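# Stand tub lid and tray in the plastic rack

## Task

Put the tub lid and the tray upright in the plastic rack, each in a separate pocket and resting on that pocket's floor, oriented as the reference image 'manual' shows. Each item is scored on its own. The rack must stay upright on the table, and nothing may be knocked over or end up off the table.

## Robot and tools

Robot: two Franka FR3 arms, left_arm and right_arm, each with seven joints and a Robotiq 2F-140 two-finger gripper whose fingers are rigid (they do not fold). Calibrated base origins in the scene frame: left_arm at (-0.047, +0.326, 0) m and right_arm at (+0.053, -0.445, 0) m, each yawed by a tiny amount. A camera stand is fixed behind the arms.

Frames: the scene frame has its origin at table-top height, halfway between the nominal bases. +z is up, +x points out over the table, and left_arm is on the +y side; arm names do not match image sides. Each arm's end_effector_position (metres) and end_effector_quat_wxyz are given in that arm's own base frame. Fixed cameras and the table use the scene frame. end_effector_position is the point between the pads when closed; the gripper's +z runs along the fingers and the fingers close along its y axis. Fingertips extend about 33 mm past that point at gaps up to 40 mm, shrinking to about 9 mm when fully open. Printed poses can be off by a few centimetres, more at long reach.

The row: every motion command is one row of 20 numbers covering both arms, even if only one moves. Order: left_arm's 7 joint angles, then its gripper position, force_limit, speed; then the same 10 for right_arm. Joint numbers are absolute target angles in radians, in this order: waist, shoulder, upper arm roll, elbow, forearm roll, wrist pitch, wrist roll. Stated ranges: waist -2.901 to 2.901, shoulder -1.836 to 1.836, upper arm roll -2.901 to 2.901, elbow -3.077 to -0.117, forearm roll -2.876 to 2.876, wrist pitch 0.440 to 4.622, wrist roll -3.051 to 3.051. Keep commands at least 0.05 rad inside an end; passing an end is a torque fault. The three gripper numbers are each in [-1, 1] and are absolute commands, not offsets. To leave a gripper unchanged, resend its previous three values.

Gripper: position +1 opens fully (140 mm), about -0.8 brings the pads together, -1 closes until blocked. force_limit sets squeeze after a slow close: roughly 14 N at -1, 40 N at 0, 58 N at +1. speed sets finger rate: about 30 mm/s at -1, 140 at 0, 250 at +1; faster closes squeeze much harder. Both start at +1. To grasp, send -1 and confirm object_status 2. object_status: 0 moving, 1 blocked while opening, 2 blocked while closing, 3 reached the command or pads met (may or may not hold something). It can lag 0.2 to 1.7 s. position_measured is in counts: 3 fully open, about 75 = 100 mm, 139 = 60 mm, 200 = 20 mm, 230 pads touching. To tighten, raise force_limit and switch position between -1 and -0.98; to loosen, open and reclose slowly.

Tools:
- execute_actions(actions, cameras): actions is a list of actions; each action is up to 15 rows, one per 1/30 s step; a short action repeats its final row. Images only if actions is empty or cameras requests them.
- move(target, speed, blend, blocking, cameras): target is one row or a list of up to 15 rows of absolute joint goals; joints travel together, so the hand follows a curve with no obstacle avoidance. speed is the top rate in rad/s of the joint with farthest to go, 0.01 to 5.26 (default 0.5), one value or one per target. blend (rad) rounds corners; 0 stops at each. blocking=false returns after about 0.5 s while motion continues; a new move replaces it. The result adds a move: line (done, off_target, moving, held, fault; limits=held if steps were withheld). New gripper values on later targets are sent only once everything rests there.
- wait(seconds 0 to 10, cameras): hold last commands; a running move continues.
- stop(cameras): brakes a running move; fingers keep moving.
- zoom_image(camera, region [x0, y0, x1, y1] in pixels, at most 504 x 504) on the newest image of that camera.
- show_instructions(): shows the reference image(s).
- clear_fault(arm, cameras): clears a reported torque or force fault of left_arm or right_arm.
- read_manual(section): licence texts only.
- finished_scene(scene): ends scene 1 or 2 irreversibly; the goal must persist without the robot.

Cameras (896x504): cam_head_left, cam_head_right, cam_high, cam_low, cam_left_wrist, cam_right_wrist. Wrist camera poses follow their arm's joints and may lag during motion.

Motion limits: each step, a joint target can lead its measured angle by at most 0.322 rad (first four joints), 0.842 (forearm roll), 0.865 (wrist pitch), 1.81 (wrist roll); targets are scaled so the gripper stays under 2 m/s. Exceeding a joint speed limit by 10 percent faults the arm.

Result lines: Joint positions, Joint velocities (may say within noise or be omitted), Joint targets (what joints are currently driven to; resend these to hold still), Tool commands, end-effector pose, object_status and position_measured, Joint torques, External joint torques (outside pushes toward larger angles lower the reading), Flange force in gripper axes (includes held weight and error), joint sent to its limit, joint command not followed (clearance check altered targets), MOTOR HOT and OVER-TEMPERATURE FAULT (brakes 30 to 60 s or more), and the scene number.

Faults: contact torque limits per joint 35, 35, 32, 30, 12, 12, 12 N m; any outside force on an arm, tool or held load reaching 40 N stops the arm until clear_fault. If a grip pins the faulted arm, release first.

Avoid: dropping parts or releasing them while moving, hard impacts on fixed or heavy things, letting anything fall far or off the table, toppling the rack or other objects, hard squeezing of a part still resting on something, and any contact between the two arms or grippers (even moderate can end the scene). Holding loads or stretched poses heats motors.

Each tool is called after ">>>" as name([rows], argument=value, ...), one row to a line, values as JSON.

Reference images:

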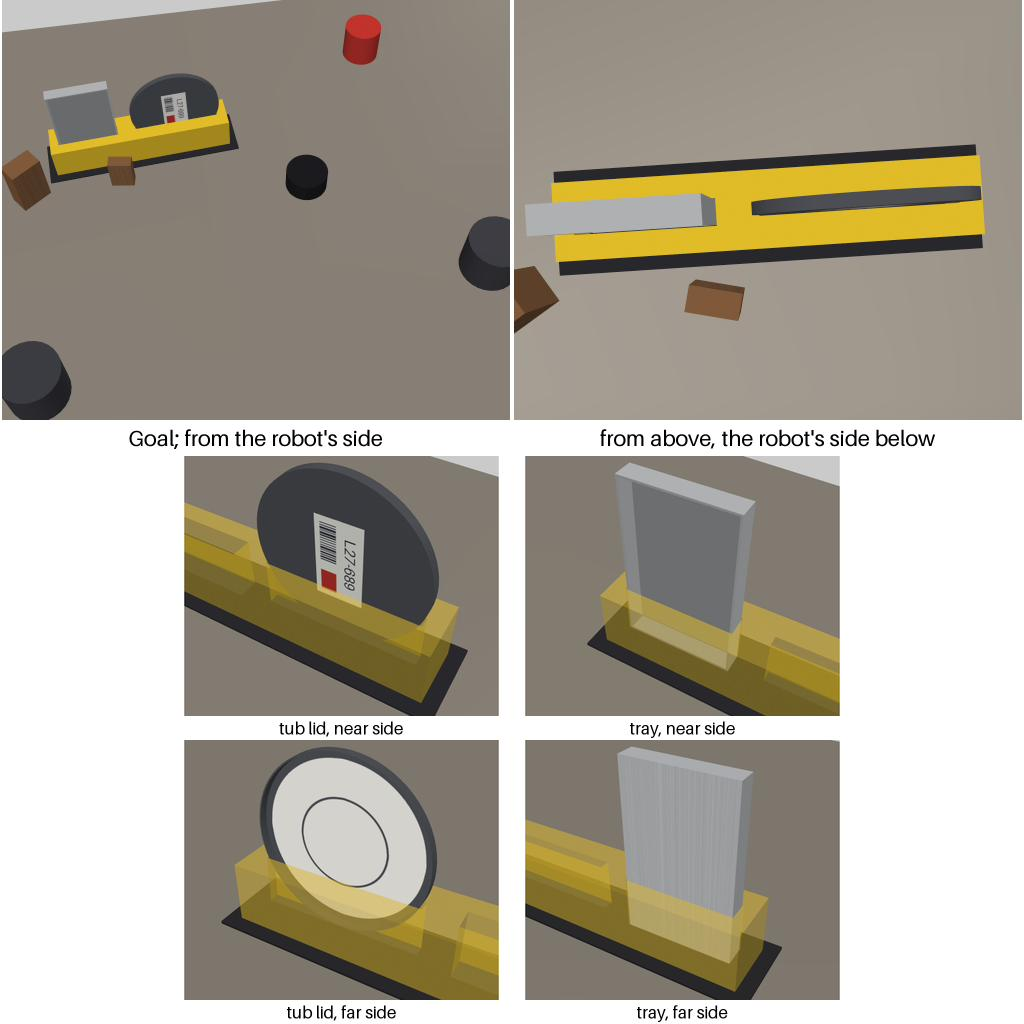

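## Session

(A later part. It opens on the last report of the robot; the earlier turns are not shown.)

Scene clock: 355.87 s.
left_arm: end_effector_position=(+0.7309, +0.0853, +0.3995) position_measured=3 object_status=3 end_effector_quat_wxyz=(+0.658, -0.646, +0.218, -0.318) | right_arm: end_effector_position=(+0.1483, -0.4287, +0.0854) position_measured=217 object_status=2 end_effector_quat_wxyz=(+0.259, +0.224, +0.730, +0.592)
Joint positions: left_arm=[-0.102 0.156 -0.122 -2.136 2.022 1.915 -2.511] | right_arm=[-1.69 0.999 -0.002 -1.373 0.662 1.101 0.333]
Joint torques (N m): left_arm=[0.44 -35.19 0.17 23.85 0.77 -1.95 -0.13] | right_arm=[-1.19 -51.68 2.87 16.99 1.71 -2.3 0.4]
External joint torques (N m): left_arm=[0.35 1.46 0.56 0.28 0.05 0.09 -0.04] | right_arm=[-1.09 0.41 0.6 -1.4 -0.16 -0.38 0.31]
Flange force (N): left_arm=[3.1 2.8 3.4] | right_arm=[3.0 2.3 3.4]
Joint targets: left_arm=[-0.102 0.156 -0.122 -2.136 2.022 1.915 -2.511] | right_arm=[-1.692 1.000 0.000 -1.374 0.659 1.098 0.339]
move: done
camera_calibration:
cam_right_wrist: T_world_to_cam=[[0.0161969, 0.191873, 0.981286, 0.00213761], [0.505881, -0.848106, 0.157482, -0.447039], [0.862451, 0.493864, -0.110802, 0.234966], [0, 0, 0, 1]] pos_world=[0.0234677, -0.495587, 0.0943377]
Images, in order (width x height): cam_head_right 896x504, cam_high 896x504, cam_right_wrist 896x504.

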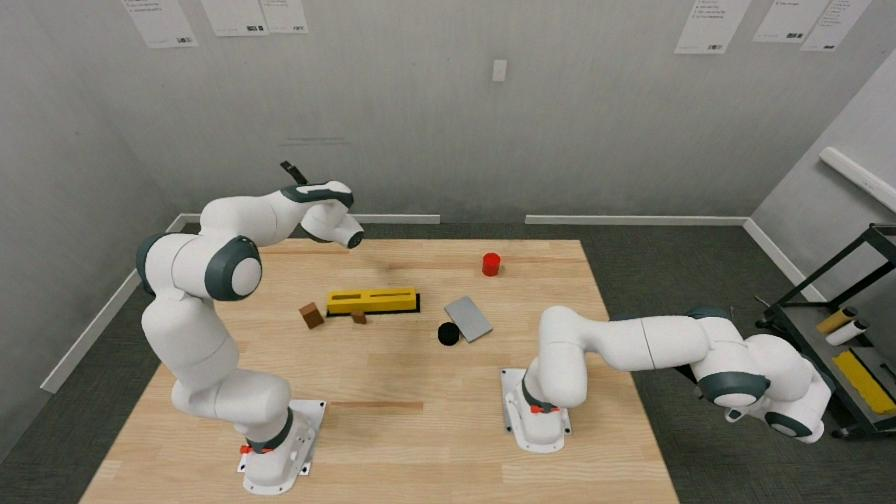

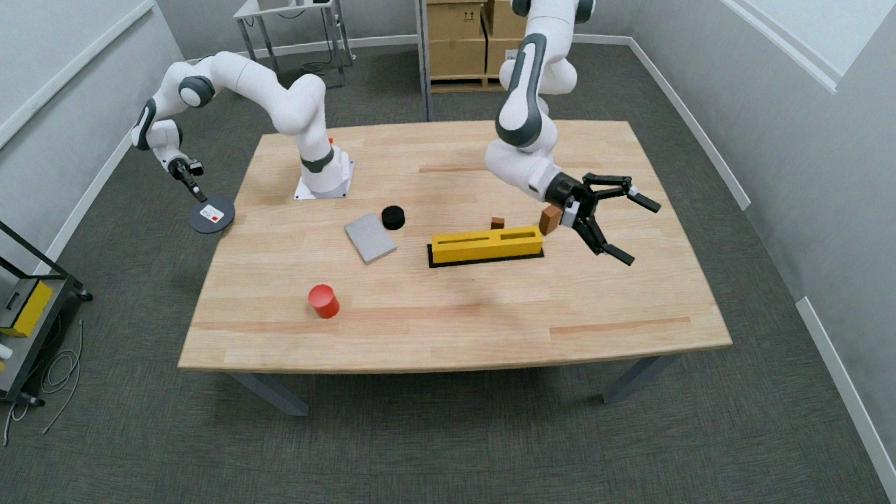

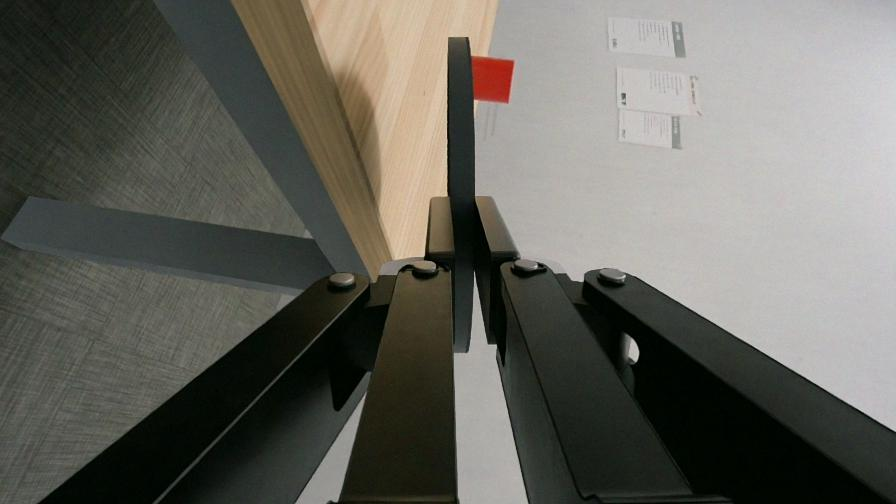

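>>> move([
  [0.9,-0.3,-0.122,-2.136,2.022,1.915,-2.511,1,1,1,-1.69,0.5,0,-1.6,0.66,1.3,0.34,-1,-0.4,-1],
  [0.9,-0.3,-0.122,-2.136,2.022,1.915,-2.511,1,1,1,-0.5,-0.1,0,-1.9,0.1,1.8,0.5,-1,-0.4,-1],
  [0.9,-0.3,-0.122,-2.136,2.022,1.915,-2.511,1,1,1,0.96,0.1,0,-1.55,0,1.65,0.88,-1,-0.4,-1],
  [0.9,-0.3,-0.122,-2.136,2.022,1.915,-2.511,1,1,1,0.96,0.2134,0,-1.608,0,1.8215,0.88,-1,-0.4,-1],
], speed=0.8, blend=[0.1,0.1,0.05,0], cameras=["all"])

>>> zoom_image(camera="cam_head_left", region=[290, 200, 490, 330])

>>> zoom_image(camera="cam_head_right", region=[290, 200, 490, 330])

>>> zoom_image(camera="cam_high", region=[400, 150, 600, 290])

>>> zoom_image(camera="cam_low", region=[200, 60, 500, 310])

Scene clock: 400.23 s.
left_arm: end_effector_position=(+0.2580, +0.5816, +0.7090) position_measured=3 object_status=3 end_effector_quat_wxyz=(+0.814, -0.530, -0.226, -0.079) | right_arm: end_effector_position=(+0.3573, +0.5150, +0.2889) position_measured=217 object_status=2 end_effector_quat_wxyz=(+0.003, +0.738, -0.675, -0.002)
Joint positions: left_arm=[0.899 -0.299 -0.121 -2.135 2.022 1.914 -2.511] | right_arm=[0.961 0.215 0.002 -1.609 0.004 1.818 0.873]
Joint velocities: left_arm=[within noise] | right_arm=[0 0.001 -0.001 0 -0.001 0.004 0.007]
Joint torques (N m): left_arm=[0.69 -21.98 1.19 26.07 0.88 -1.81 -0.09] | right_arm=[-0.83 -40.37 0.26 24.79 0.48 2.54 0.36]
External joint torques (N m): left_arm=[0.62 0.94 0.25 0.16 0.05 0.09 -0.02] | right_arm=[-1.04 -0.2 -0.12 -0.24 -0.29 0.03 0.36]
Flange force (N): left_arm=[1.8 1.8 2.5] | right_arm=[1.7 0.8 0.6]
Joint targets: left_arm=[0.900 -0.300 -0.122 -2.136 2.022 1.915 -2.511] | right_arm=[0.960 0.213 0.000 -1.608 0.000 1.821 0.880]
move: done
camera_calibration:
cam_left_wrist: T_world_to_cam=[[0.379785, 0.426514, -0.820883, 0.243673], [-0.746272, -0.383124, -0.544329, 0.810005], [-0.546664, 0.81933, 0.17279, -0.316401], [0, 0, 0, 1]] pos_world=[0.338975, 0.46564, 0.695608]
cam_right_wrist: T_world_to_cam=[[-0.996074, -0.0872991, 0.0146591, 0.402685], [-0.0774209, 0.93943, 0.333881, -0.547636], [-0.0429188, 0.331436, -0.942501, 0.258621], [0, 0, 0, 1]] pos_world=[0.369806, 0.463903, 0.420693]

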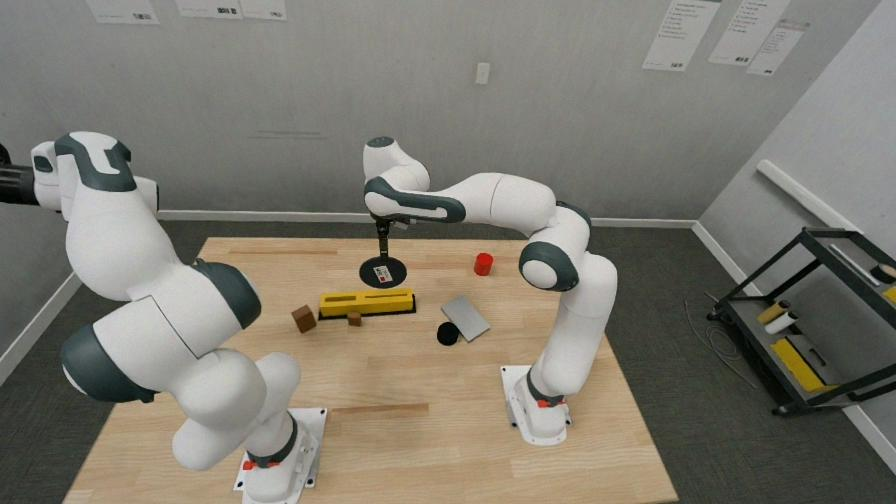

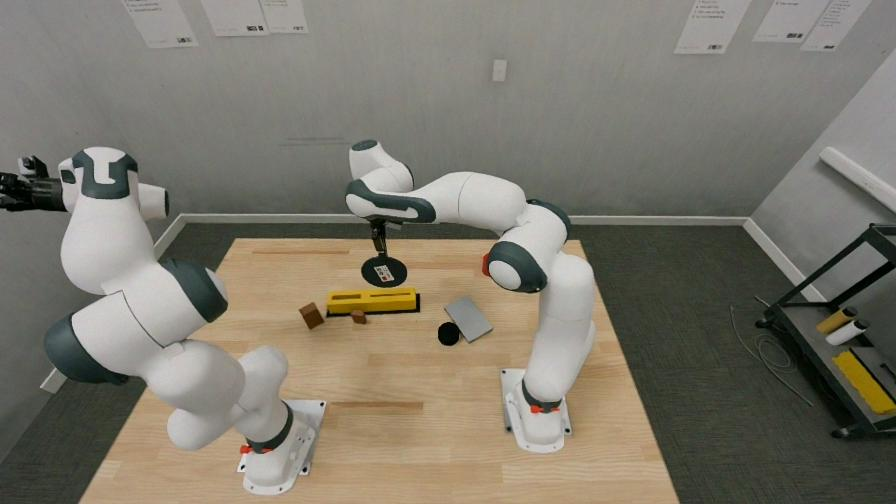

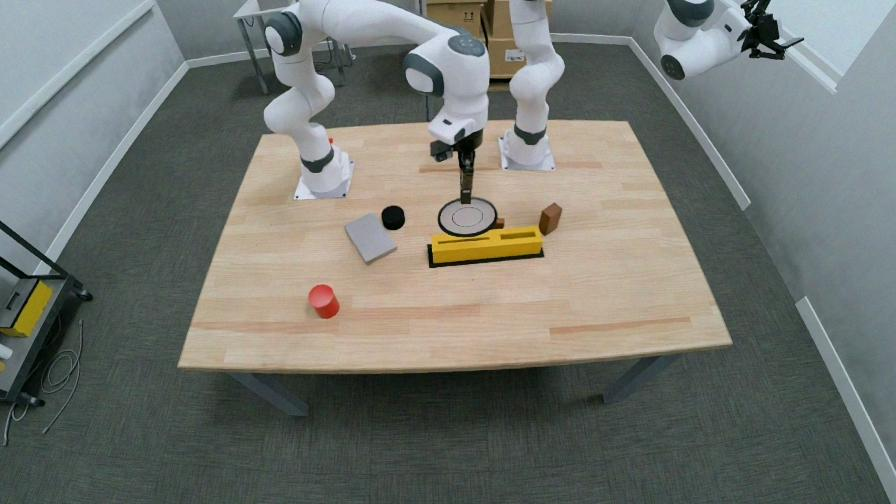

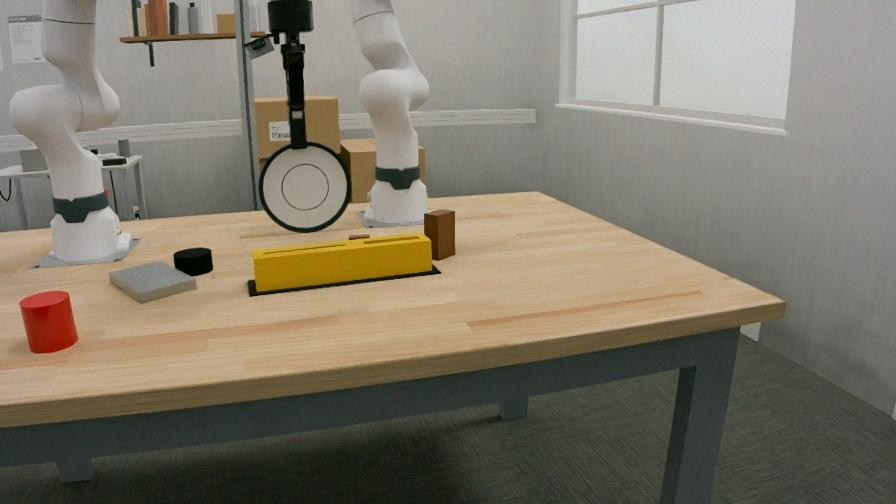

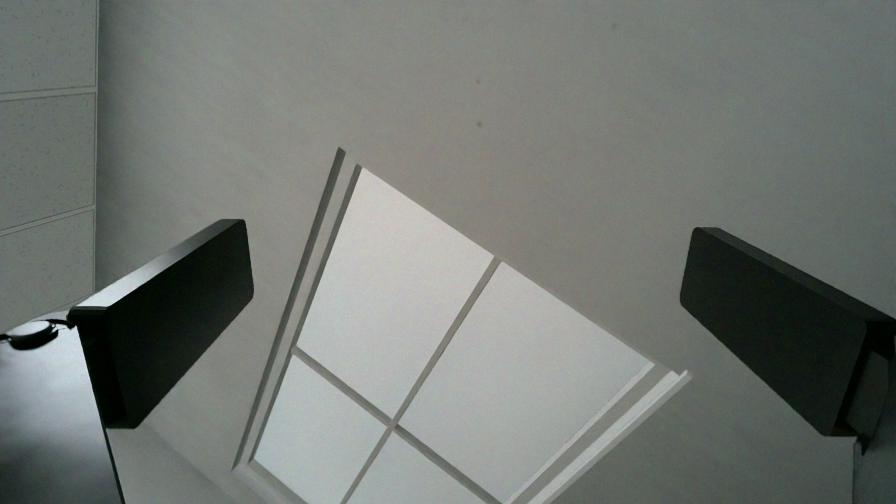

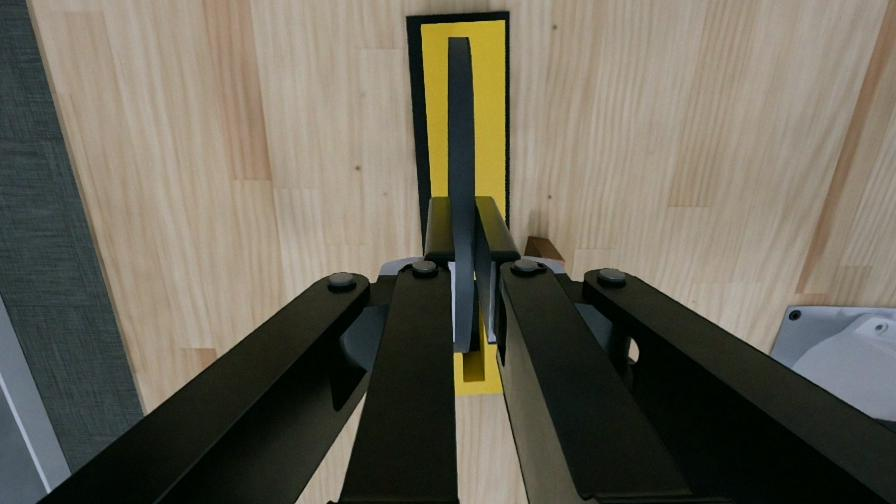

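Scaled by 2.520 from the camera's 896x504 image, which has a finer 1280x720 frame.

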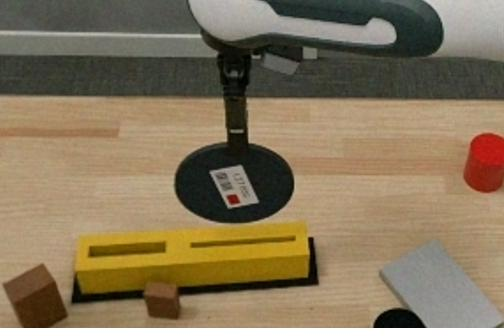

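Scaled by 2.520 from the camera's 896x504 image, which has a finer 1280x720 frame.

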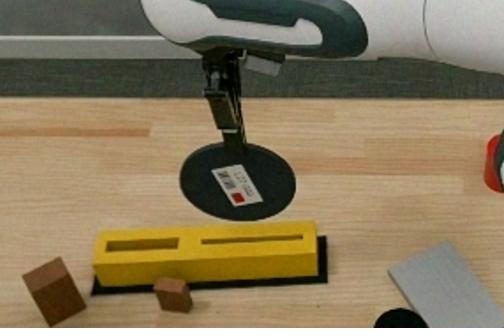

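Scaled by 2.520 from the camera's 896x504 image, which has a finer 1280x720 frame.

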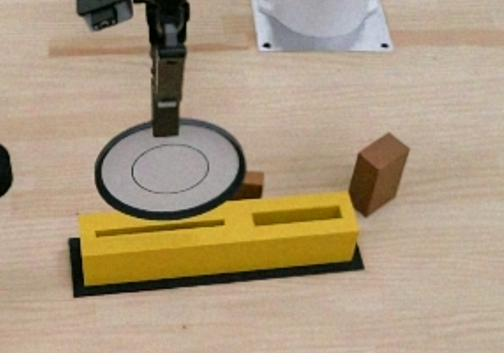

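Scaled by 1.680 from the camera's 896x504 image, which has a finer 1280x720 frame.

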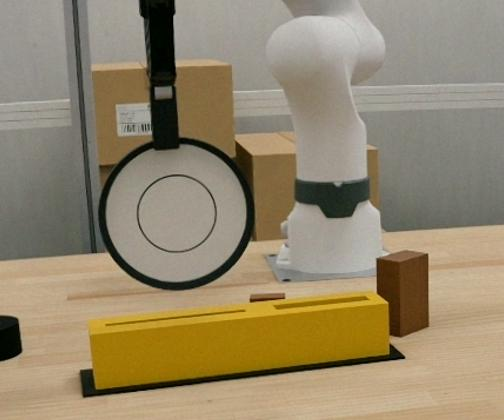

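>>> move(target=[0.9,-0.3,-0.122,-2.136,2.022,1.915,-2.511,1,1,1,0.855,-0.06,0,-2.052,0.269,2.175,0.592,-1,-0.4,-1], speed=0.5, cameras=["all"])

>>> zoom_image(camera="cam_head_left", region=[290, 200, 490, 330])

>>> zoom_image(camera="cam_right_wrist", region=[330, 0, 600, 400])

>>> zoom_image(camera="cam_low", region=[200, 110, 500, 310])

>>> zoom_image(camera="cam_high", region=[400, 150, 600, 290])

Scene clock: 473.70 s.
left_arm: end_effector_position=(+0.2580, +0.5816, +0.7090) position_measured=3 object_status=3 end_effector_quat_wxyz=(+0.814, -0.530, -0.226, -0.079) | right_arm: end_effector_position=(+0.3472, +0.4860, +0.2799) position_measured=217 object_status=2 end_effector_quat_wxyz=(-0.095, +0.743, -0.654, -0.110)
Joint positions: left_arm=[0.899 -0.299 -0.121 -2.135 2.022 1.914 -2.511] | right_arm=[0.857 -0.057 0 -2.051 0.265 2.172 0.599]
Joint velocities: left_arm=[within noise] | right_arm=[-0.001 0 0.001 -0.001 0 -0.001 -0.007]
Joint torques (N m): left_arm=[0.73 -21.89 1.2 26.13 0.88 -1.82 -0.04] | right_arm=[-1.14 -32.01 0.45 24.55 1.28 2.99 -0.1]
External joint torques (N m): left_arm=[0.66 1.03 0.25 0.27 0.05 0.07 0.03] | right_arm=[-1.13 -1 0.52 -0.68 0.45 0.14 -0.1]
Flange force (N): left_arm=[2.3 1.9 2.8] | right_arm=[4.2 3.7 -0.1]
Joint targets: left_arm=[0.900 -0.300 -0.122 -2.136 2.022 1.915 -2.511] | right_arm=[0.855 -0.060 0.000 -2.052 0.269 2.175 0.592]
move: done
camera_calibration:
cam_left_wrist: T_world_to_cam=[[0.379785, 0.426514, -0.820883, 0.243673], [-0.746272, -0.383124, -0.544329, 0.810005], [-0.546664, 0.81933, 0.17279, -0.316401], [0, 0, 0, 1]] pos_world=[0.338975, 0.46564, 0.695608]
cam_right_wrist: T_world_to_cam=[[-0.991693, -0.128183, 0.0106398, 0.409659], [-0.0970772, 0.800169, 0.591866, -0.51585], [-0.0843809, 0.585917, -0.805966, 0.111868], [0, 0, 0, 1]] pos_world=[0.365619, 0.399733, 0.391118]

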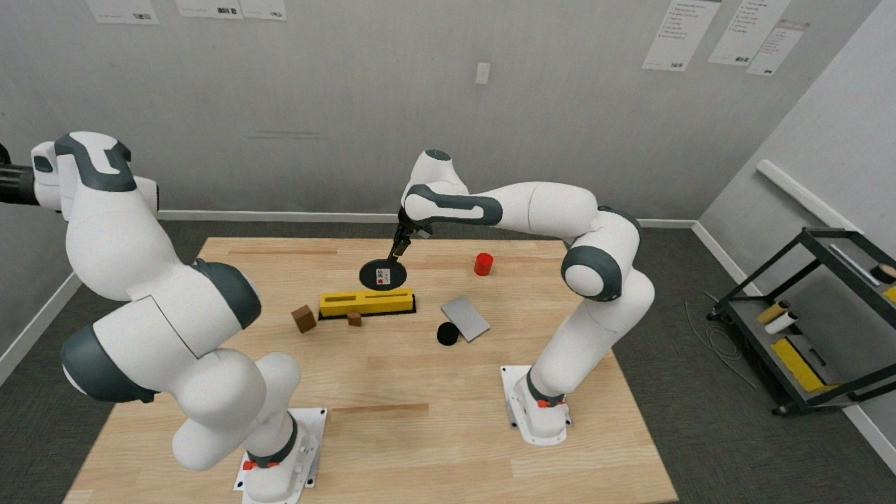

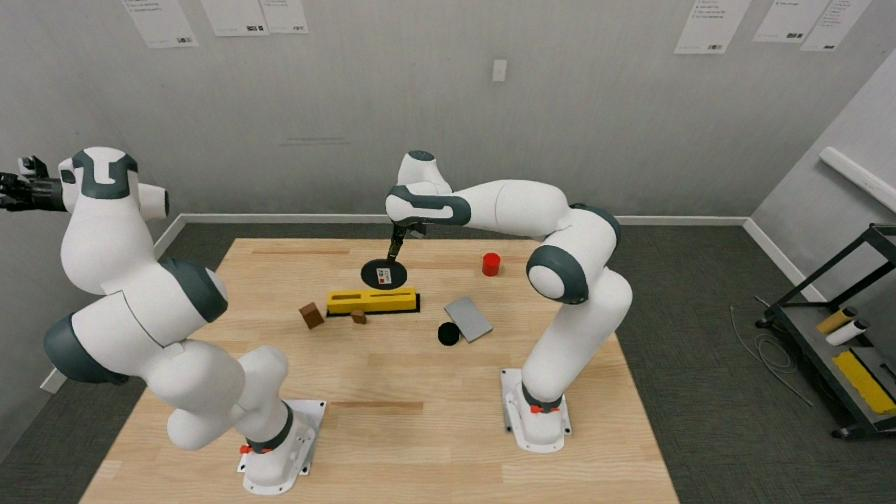

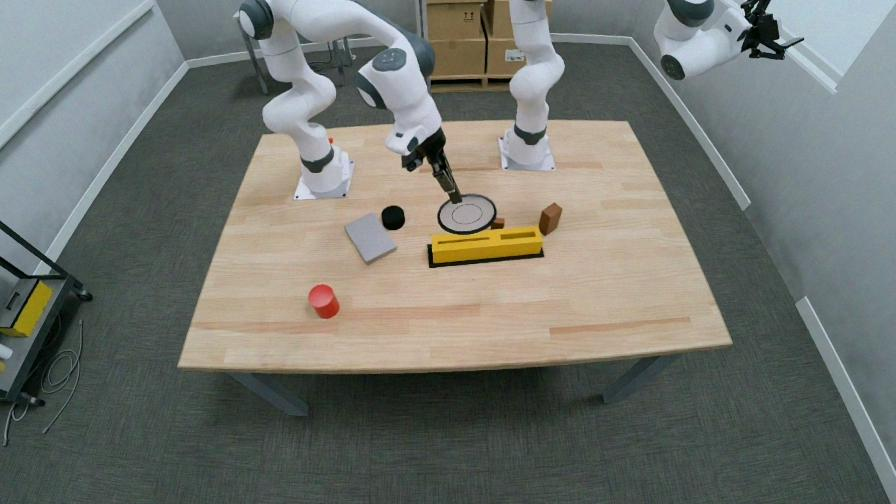

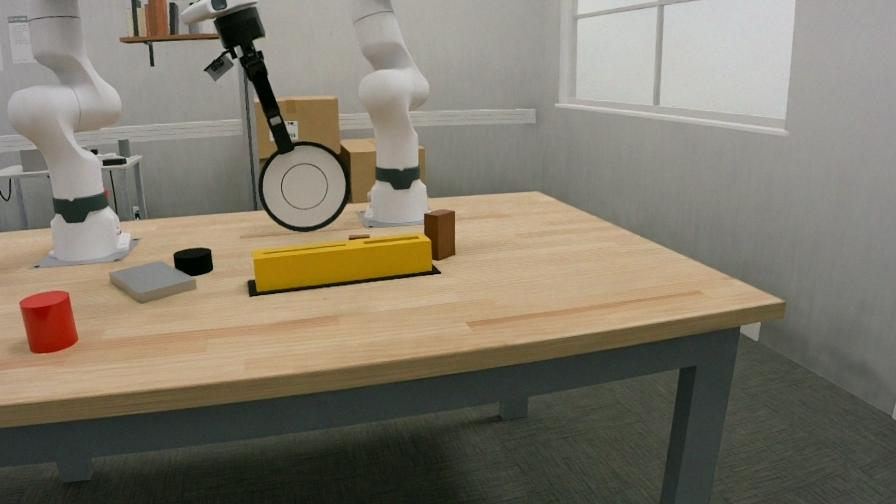

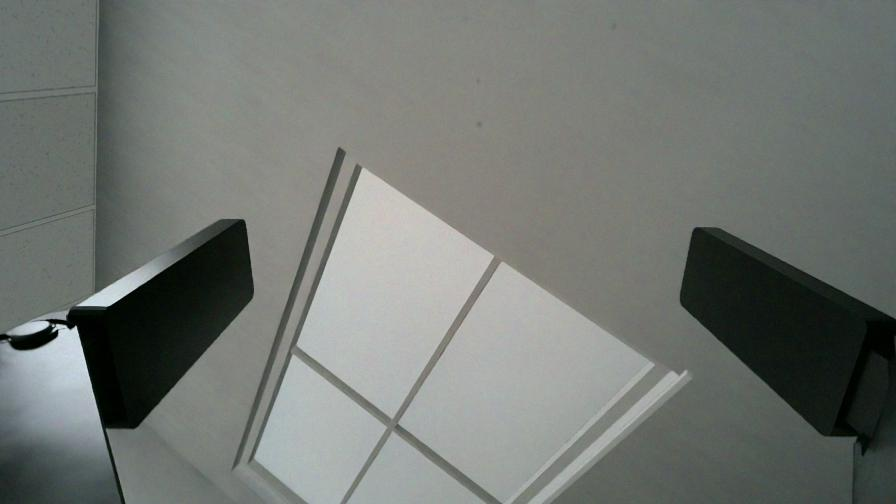

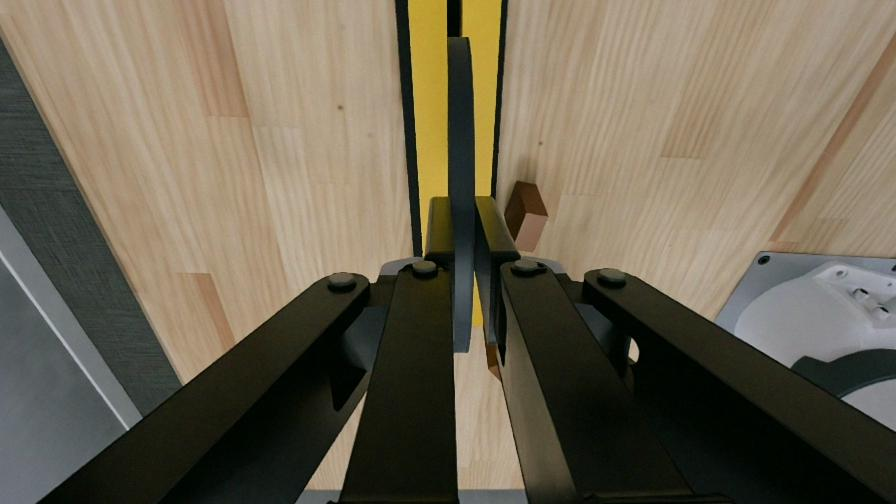

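Scaled by 2.520 from the camera's 896x504 image, which has a finer 1280x720 frame.

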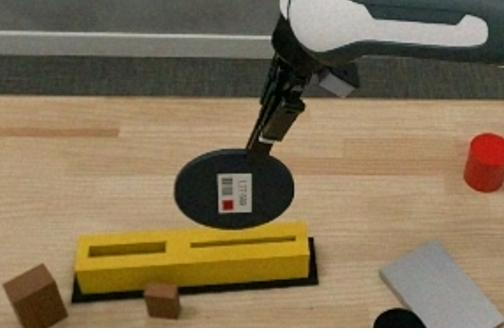

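Scaled by 1.260 from the camera's 896x504 image, which has a finer 1280x720 frame.

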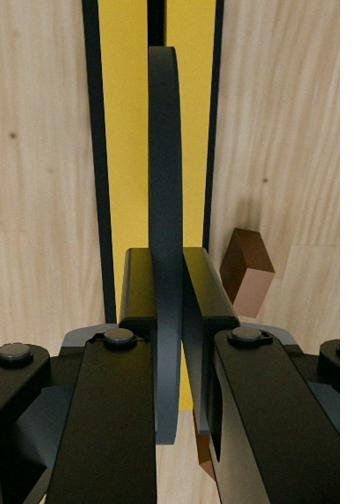

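Scaled by 1.680 from the camera's 896x504 image, which has a finer 1280x720 frame.

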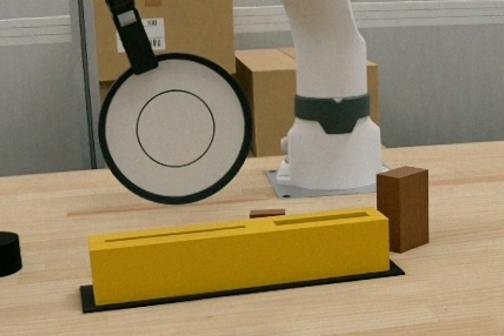

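Scaled by 2.520 from the camera's 896x504 image, which has a finer 1280x720 frame.

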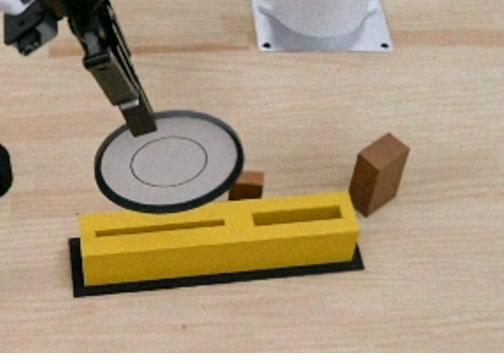

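>>> move(target=[0.9,-0.3,-0.122,-2.136,2.022,1.915,-2.511,1,1,1,0.859,-0.0237,0,-2.127,0.2926,2.283,0.557,-1,-0.4,-1], speed=0.1, cameras=["cam_head_right","cam_right_wrist","cam_low"])

>>> zoom_image(camera="cam_right_wrist", region=[380, 0, 540, 220])

>>> zoom_image(camera="cam_low", region=[230, 170, 450, 300])

>>> zoom_image(camera="cam_head_right", region=[300, 250, 440, 330])

Scene clock: 507.93 s.
left_arm: end_effector_position=(+0.2580, +0.5816, +0.7090) position_measured=3 object_status=3 end_effector_quat_wxyz=(+0.814, -0.530, -0.226, -0.079) | right_arm: end_effector_position=(+0.3526, +0.4877, +0.2460) position_measured=217 object_status=2 end_effector_quat_wxyz=(-0.107, +0.741, -0.654, -0.110)
Joint positions: left_arm=[0.899 -0.299 -0.121 -2.135 2.022 1.914 -2.511] | right_arm=[0.857 -0.034 0 -2.119 0.29 2.284 0.564]
Joint velocities: left_arm=[within noise] | right_arm=[0 -0.001 0 -0.001 0 0.002 -0.006]
Joint torques (N m): left_arm=[0.74 -21.95 1.18 26.19 0.88 -1.81 -0.05] | right_arm=[-0.21 -26.81 0.56 20.34 0.75 2.34 -0.2]
External joint torques (N m): left_arm=[0.65 0.9 0.2 0.37 0.05 0.09 0.02] | right_arm=[-0.22 4.66 0.58 -4.54 0.05 -0.53 -0.19]
Flange force (N): left_arm=[2.4 1.7 2.8] | right_arm=[4.1 1.7 9.3]
Joint targets: left_arm=[0.900 -0.300 -0.122 -2.136 2.022 1.915 -2.511] | right_arm=[0.859 -0.024 0.000 -2.127 0.293 2.283 0.557]
move: done
camera_calibration:
cam_right_wrist: T_world_to_cam=[[-0.992324, -0.123546, -0.00534772, 0.417536], [-0.101587, 0.789765, 0.604939, -0.493131], [-0.0705144, 0.600839, -0.796254, 0.0693853], [0, 0, 0, 1]] pos_world=[0.369128, 0.399353, 0.355796]
Images, in order (width x height): cam_head_right 896x504, cam_low 896x504, cam_right_wrist 896x504.

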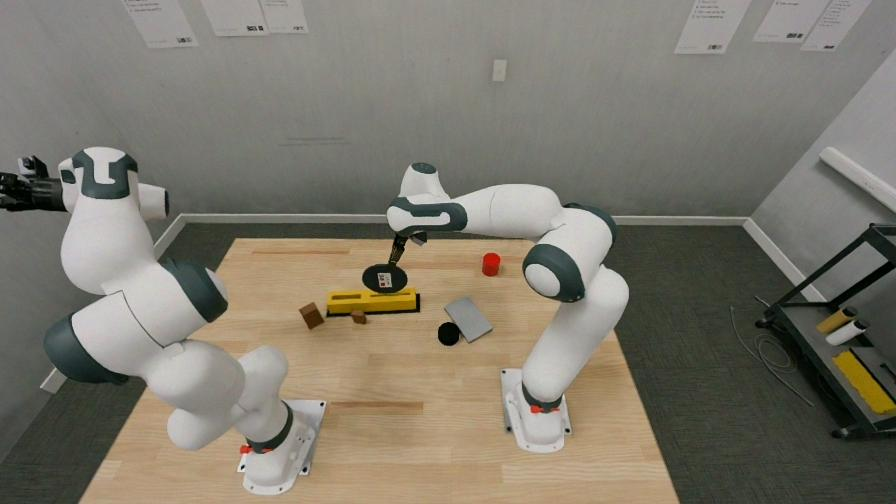

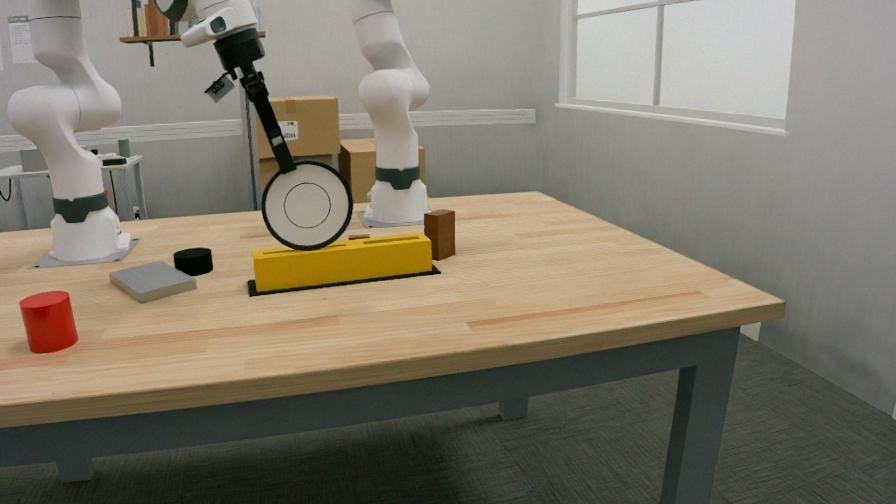

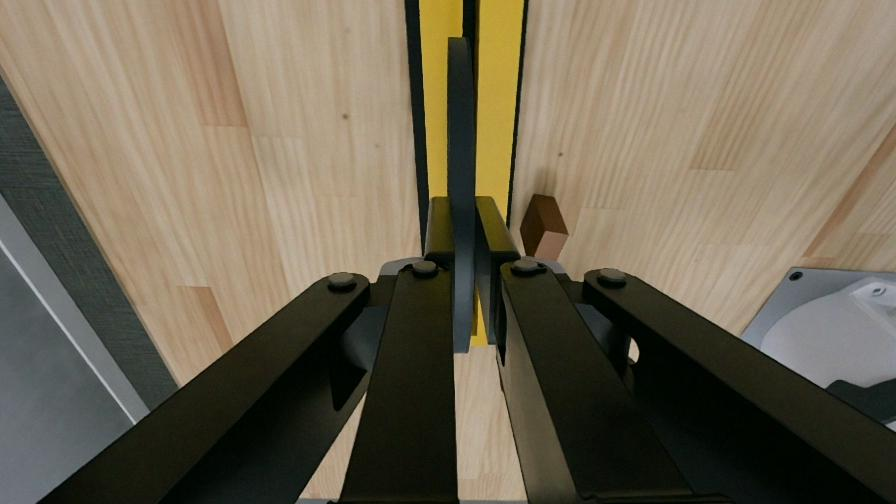

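Scaled by 2.291 from the camera's 896x504 image, which has a finer 1280x720 frame.

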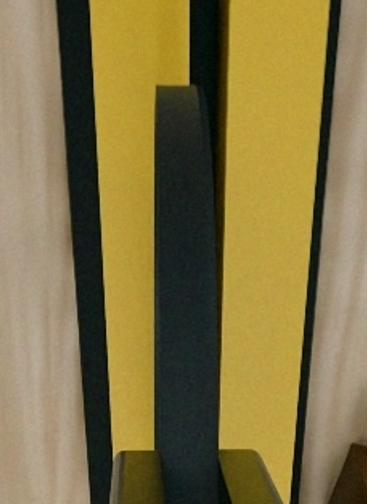

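Scaled by 2.291 from the camera's 896x504 image, which has a finer 1280x720 frame.

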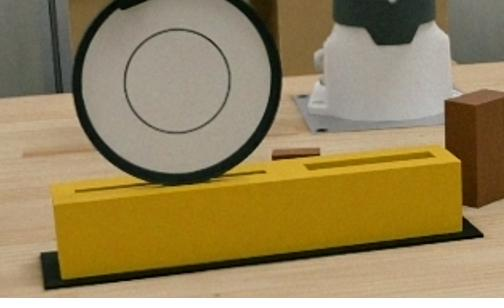

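Scaled by 3.600 from the camera's 896x504 image, which has a finer 1280x720 frame.

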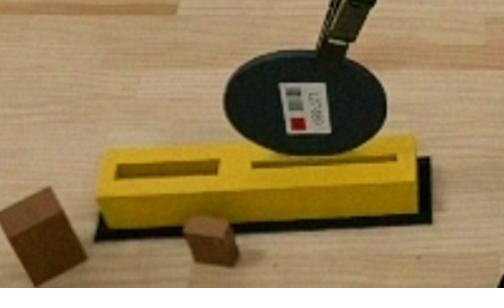

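>>> move([
  [0.9,-0.3,-0.122,-2.136,2.022,1.915,-2.511,1,1,1,0.847,-0.082,0,-2.0771,0.269,2.178,0.576,-1,-0.4,-1],
  [0.9,-0.3,-0.122,-2.136,2.022,1.915,-2.511,1,1,1,0.850,-0.0517,0,-2.1387,0.288,2.267,0.547,-1,-0.4,-1],
], speed=[0.2,0.1], cameras=["cam_head_right","cam_right_wrist","cam_low"])

>>> zoom_image(camera="cam_right_wrist", region=[380, 0, 540, 220])

>>> zoom_image(camera="cam_low", region=[230, 170, 450, 300])

>>> zoom_image(camera="cam_head_right", region=[300, 250, 440, 330])

Scene clock: 561.83 s.
left_arm: end_effector_position=(+0.2580, +0.5816, +0.7090) position_measured=3 object_status=3 end_effector_quat_wxyz=(+0.814, -0.530, -0.226, -0.079) | right_arm: end_effector_position=(+0.3488, +0.4765, +0.2464) position_measured=217 object_status=2 end_effector_quat_wxyz=(-0.099, +0.744, -0.651, -0.109)
Joint positions: left_arm=[0.899 -0.299 -0.121 -2.135 2.022 1.914 -2.511] | right_arm=[0.849 -0.055 0 -2.137 0.284 2.264 0.554]
Joint velocities: left_arm=[within noise] | right_arm=[0 0 0 0.001 -0.001 0.003 -0.004]
Joint torques (N m): left_arm=[0.7 -21.88 1.26 26.2 0.88 -1.81 -0.11] | right_arm=[-0.54 -30.13 0.38 23.81 1.11 2.92 -0.27]
External joint torques (N m): left_arm=[0.58 1.19 0.25 0.25 0.05 0.11 -0.04] | right_arm=[-0.75 0.65 0.22 -1.1 0.39 0.08 -0.26]
Flange force (N): left_arm=[2.5 2.3 3.0] | right_arm=[2.7 1.0 2.1]
Joint targets: left_arm=[0.900 -0.300 -0.122 -2.136 2.022 1.915 -2.511] | right_arm=[0.850 -0.052 0.000 -2.139 0.288 2.267 0.547]
move: done
camera_calibration:
cam_right_wrist: T_world_to_cam=[[-0.991133, -0.132864, 0.00158694, 0.414694], [-0.10582, 0.796504, 0.595301, -0.484325], [-0.0803581, 0.589854, -0.803501, 0.0866806], [0, 0, 0, 1]] pos_world=[0.366731, 0.389736, 0.357309]
Images, in order (width x height): cam_head_right 896x504, cam_low 896x504, cam_right_wrist 896x504.

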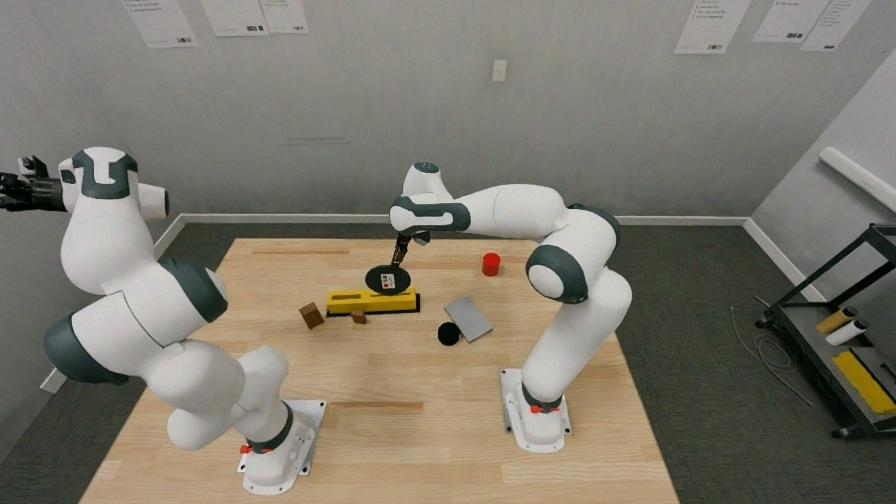

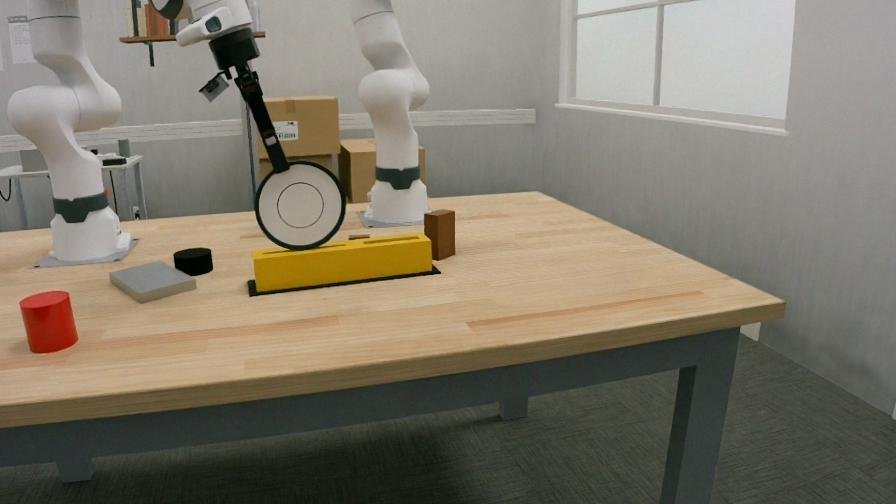

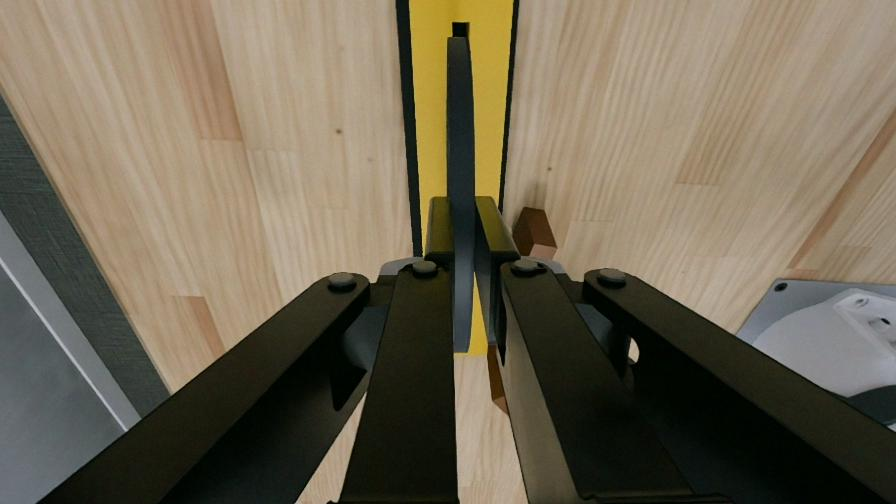

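Scaled by 2.291 from the camera's 896x504 image, which has a finer 1280x720 frame.

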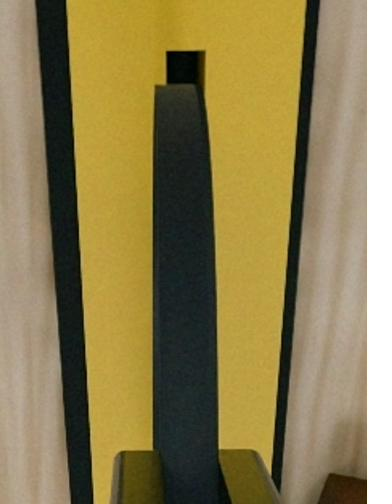

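Scaled by 2.291 from the camera's 896x504 image, which has a finer 1280x720 frame.

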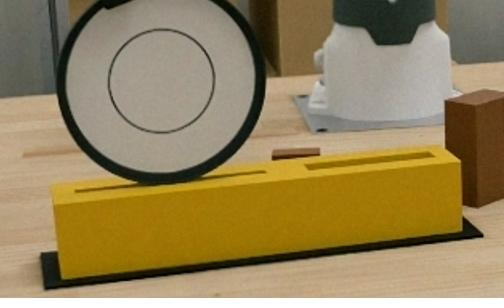

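Scaled by 3.600 from the camera's 896x504 image, which has a finer 1280x720 frame.

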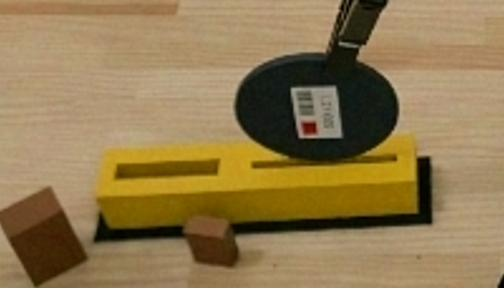

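>>> move([
  [0.9,-0.3,-0.122,-2.136,2.022,1.915,-2.511,1,1,1,0.852,-0.0517,0,-2.1387,0.288,2.267,0.547,-1,-0.4,-1],
  [0.9,-0.3,-0.122,-2.136,2.022,1.915,-2.511,1,1,1,0.8528,-0.0450,0,-2.1522,0.2926,2.287,0.541,-1,-0.4,-1],
], speed=[0.1,0.05], cameras=["cam_low","cam_right_wrist"])

>>> zoom_image(camera="cam_right_wrist", region=[380, 0, 540, 220])

>>> zoom_image(camera="cam_low", region=[230, 170, 450, 300])

Scene clock: 575.13 s.
left_arm: end_effector_position=(+0.2580, +0.5816, +0.7090) position_measured=3 object_status=3 end_effector_quat_wxyz=(+0.814, -0.530, -0.226, -0.079) | right_arm: end_effector_position=(+0.3511, +0.4798, +0.2460) position_measured=217 object_status=2 end_effector_quat_wxyz=(-0.108, +0.744, -0.650, -0.109)
Joint positions: left_arm=[0.899 -0.299 -0.121 -2.135 2.022 1.914 -2.511] | right_arm=[0.851 -0.055 0 -2.144 0.29 2.288 0.548]
Joint velocities: left_arm=[within noise] | right_arm=[0.001 0 0.001 -0.001 -0.001 0.003 -0.004]
Joint torques (N m): left_arm=[0.71 -21.91 1.25 26.13 0.89 -1.82 -0.1] | right_arm=[-0.21 -26.19 0.71 20.35 0.81 2.32 -0.23]
External joint torques (N m): left_arm=[0.68 1.12 0.34 0.19 0.05 0.08 -0.03] | right_arm=[-0.11 4.57 0.86 -4.59 0.11 -0.57 -0.22]
Flange force (N): left_arm=[2.1 2.1 2.9] | right_arm=[4.0 2.2 9.4]
Joint targets: left_arm=[0.900 -0.300 -0.122 -2.136 2.022 1.915 -2.511] | right_arm=[0.853 -0.045 0.000 -2.152 0.293 2.287 0.541]
move: done
camera_calibration:
cam_right_wrist: T_world_to_cam=[[-0.991156, -0.132272, -0.0106854, 0.420195], [-0.111806, 0.788991, 0.604146, -0.482892], [-0.0714811, 0.599997, -0.796802, 0.074882], [0, 0, 0, 1]] pos_world=[0.367841, 0.391649, 0.355893]
Images, in order (width x height): cam_low 896x504, cam_right_wrist 896x504.

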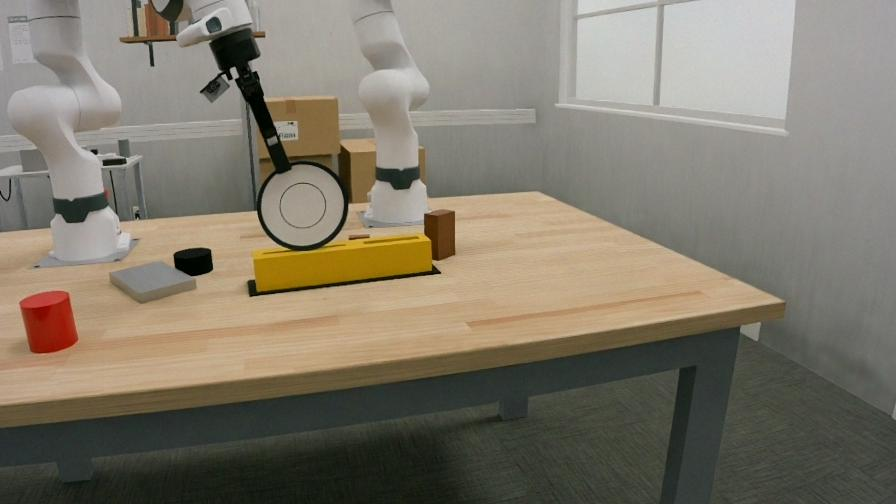

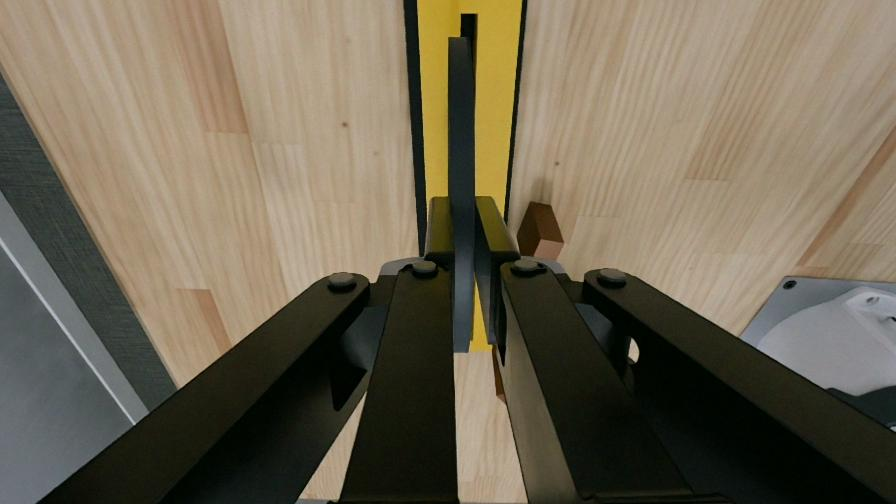

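Scaled by 2.291 from the camera's 896x504 image, which has a finer 1280x720 frame.

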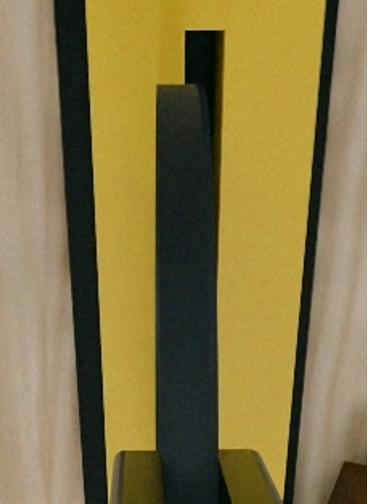

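Scaled by 2.291 from the camera's 896x504 image, which has a finer 1280x720 frame.

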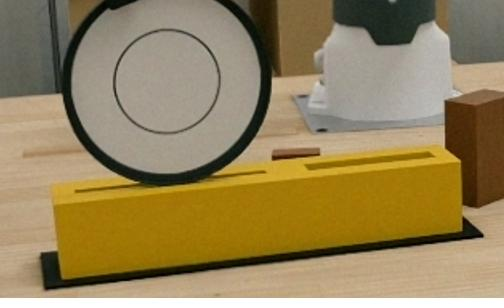

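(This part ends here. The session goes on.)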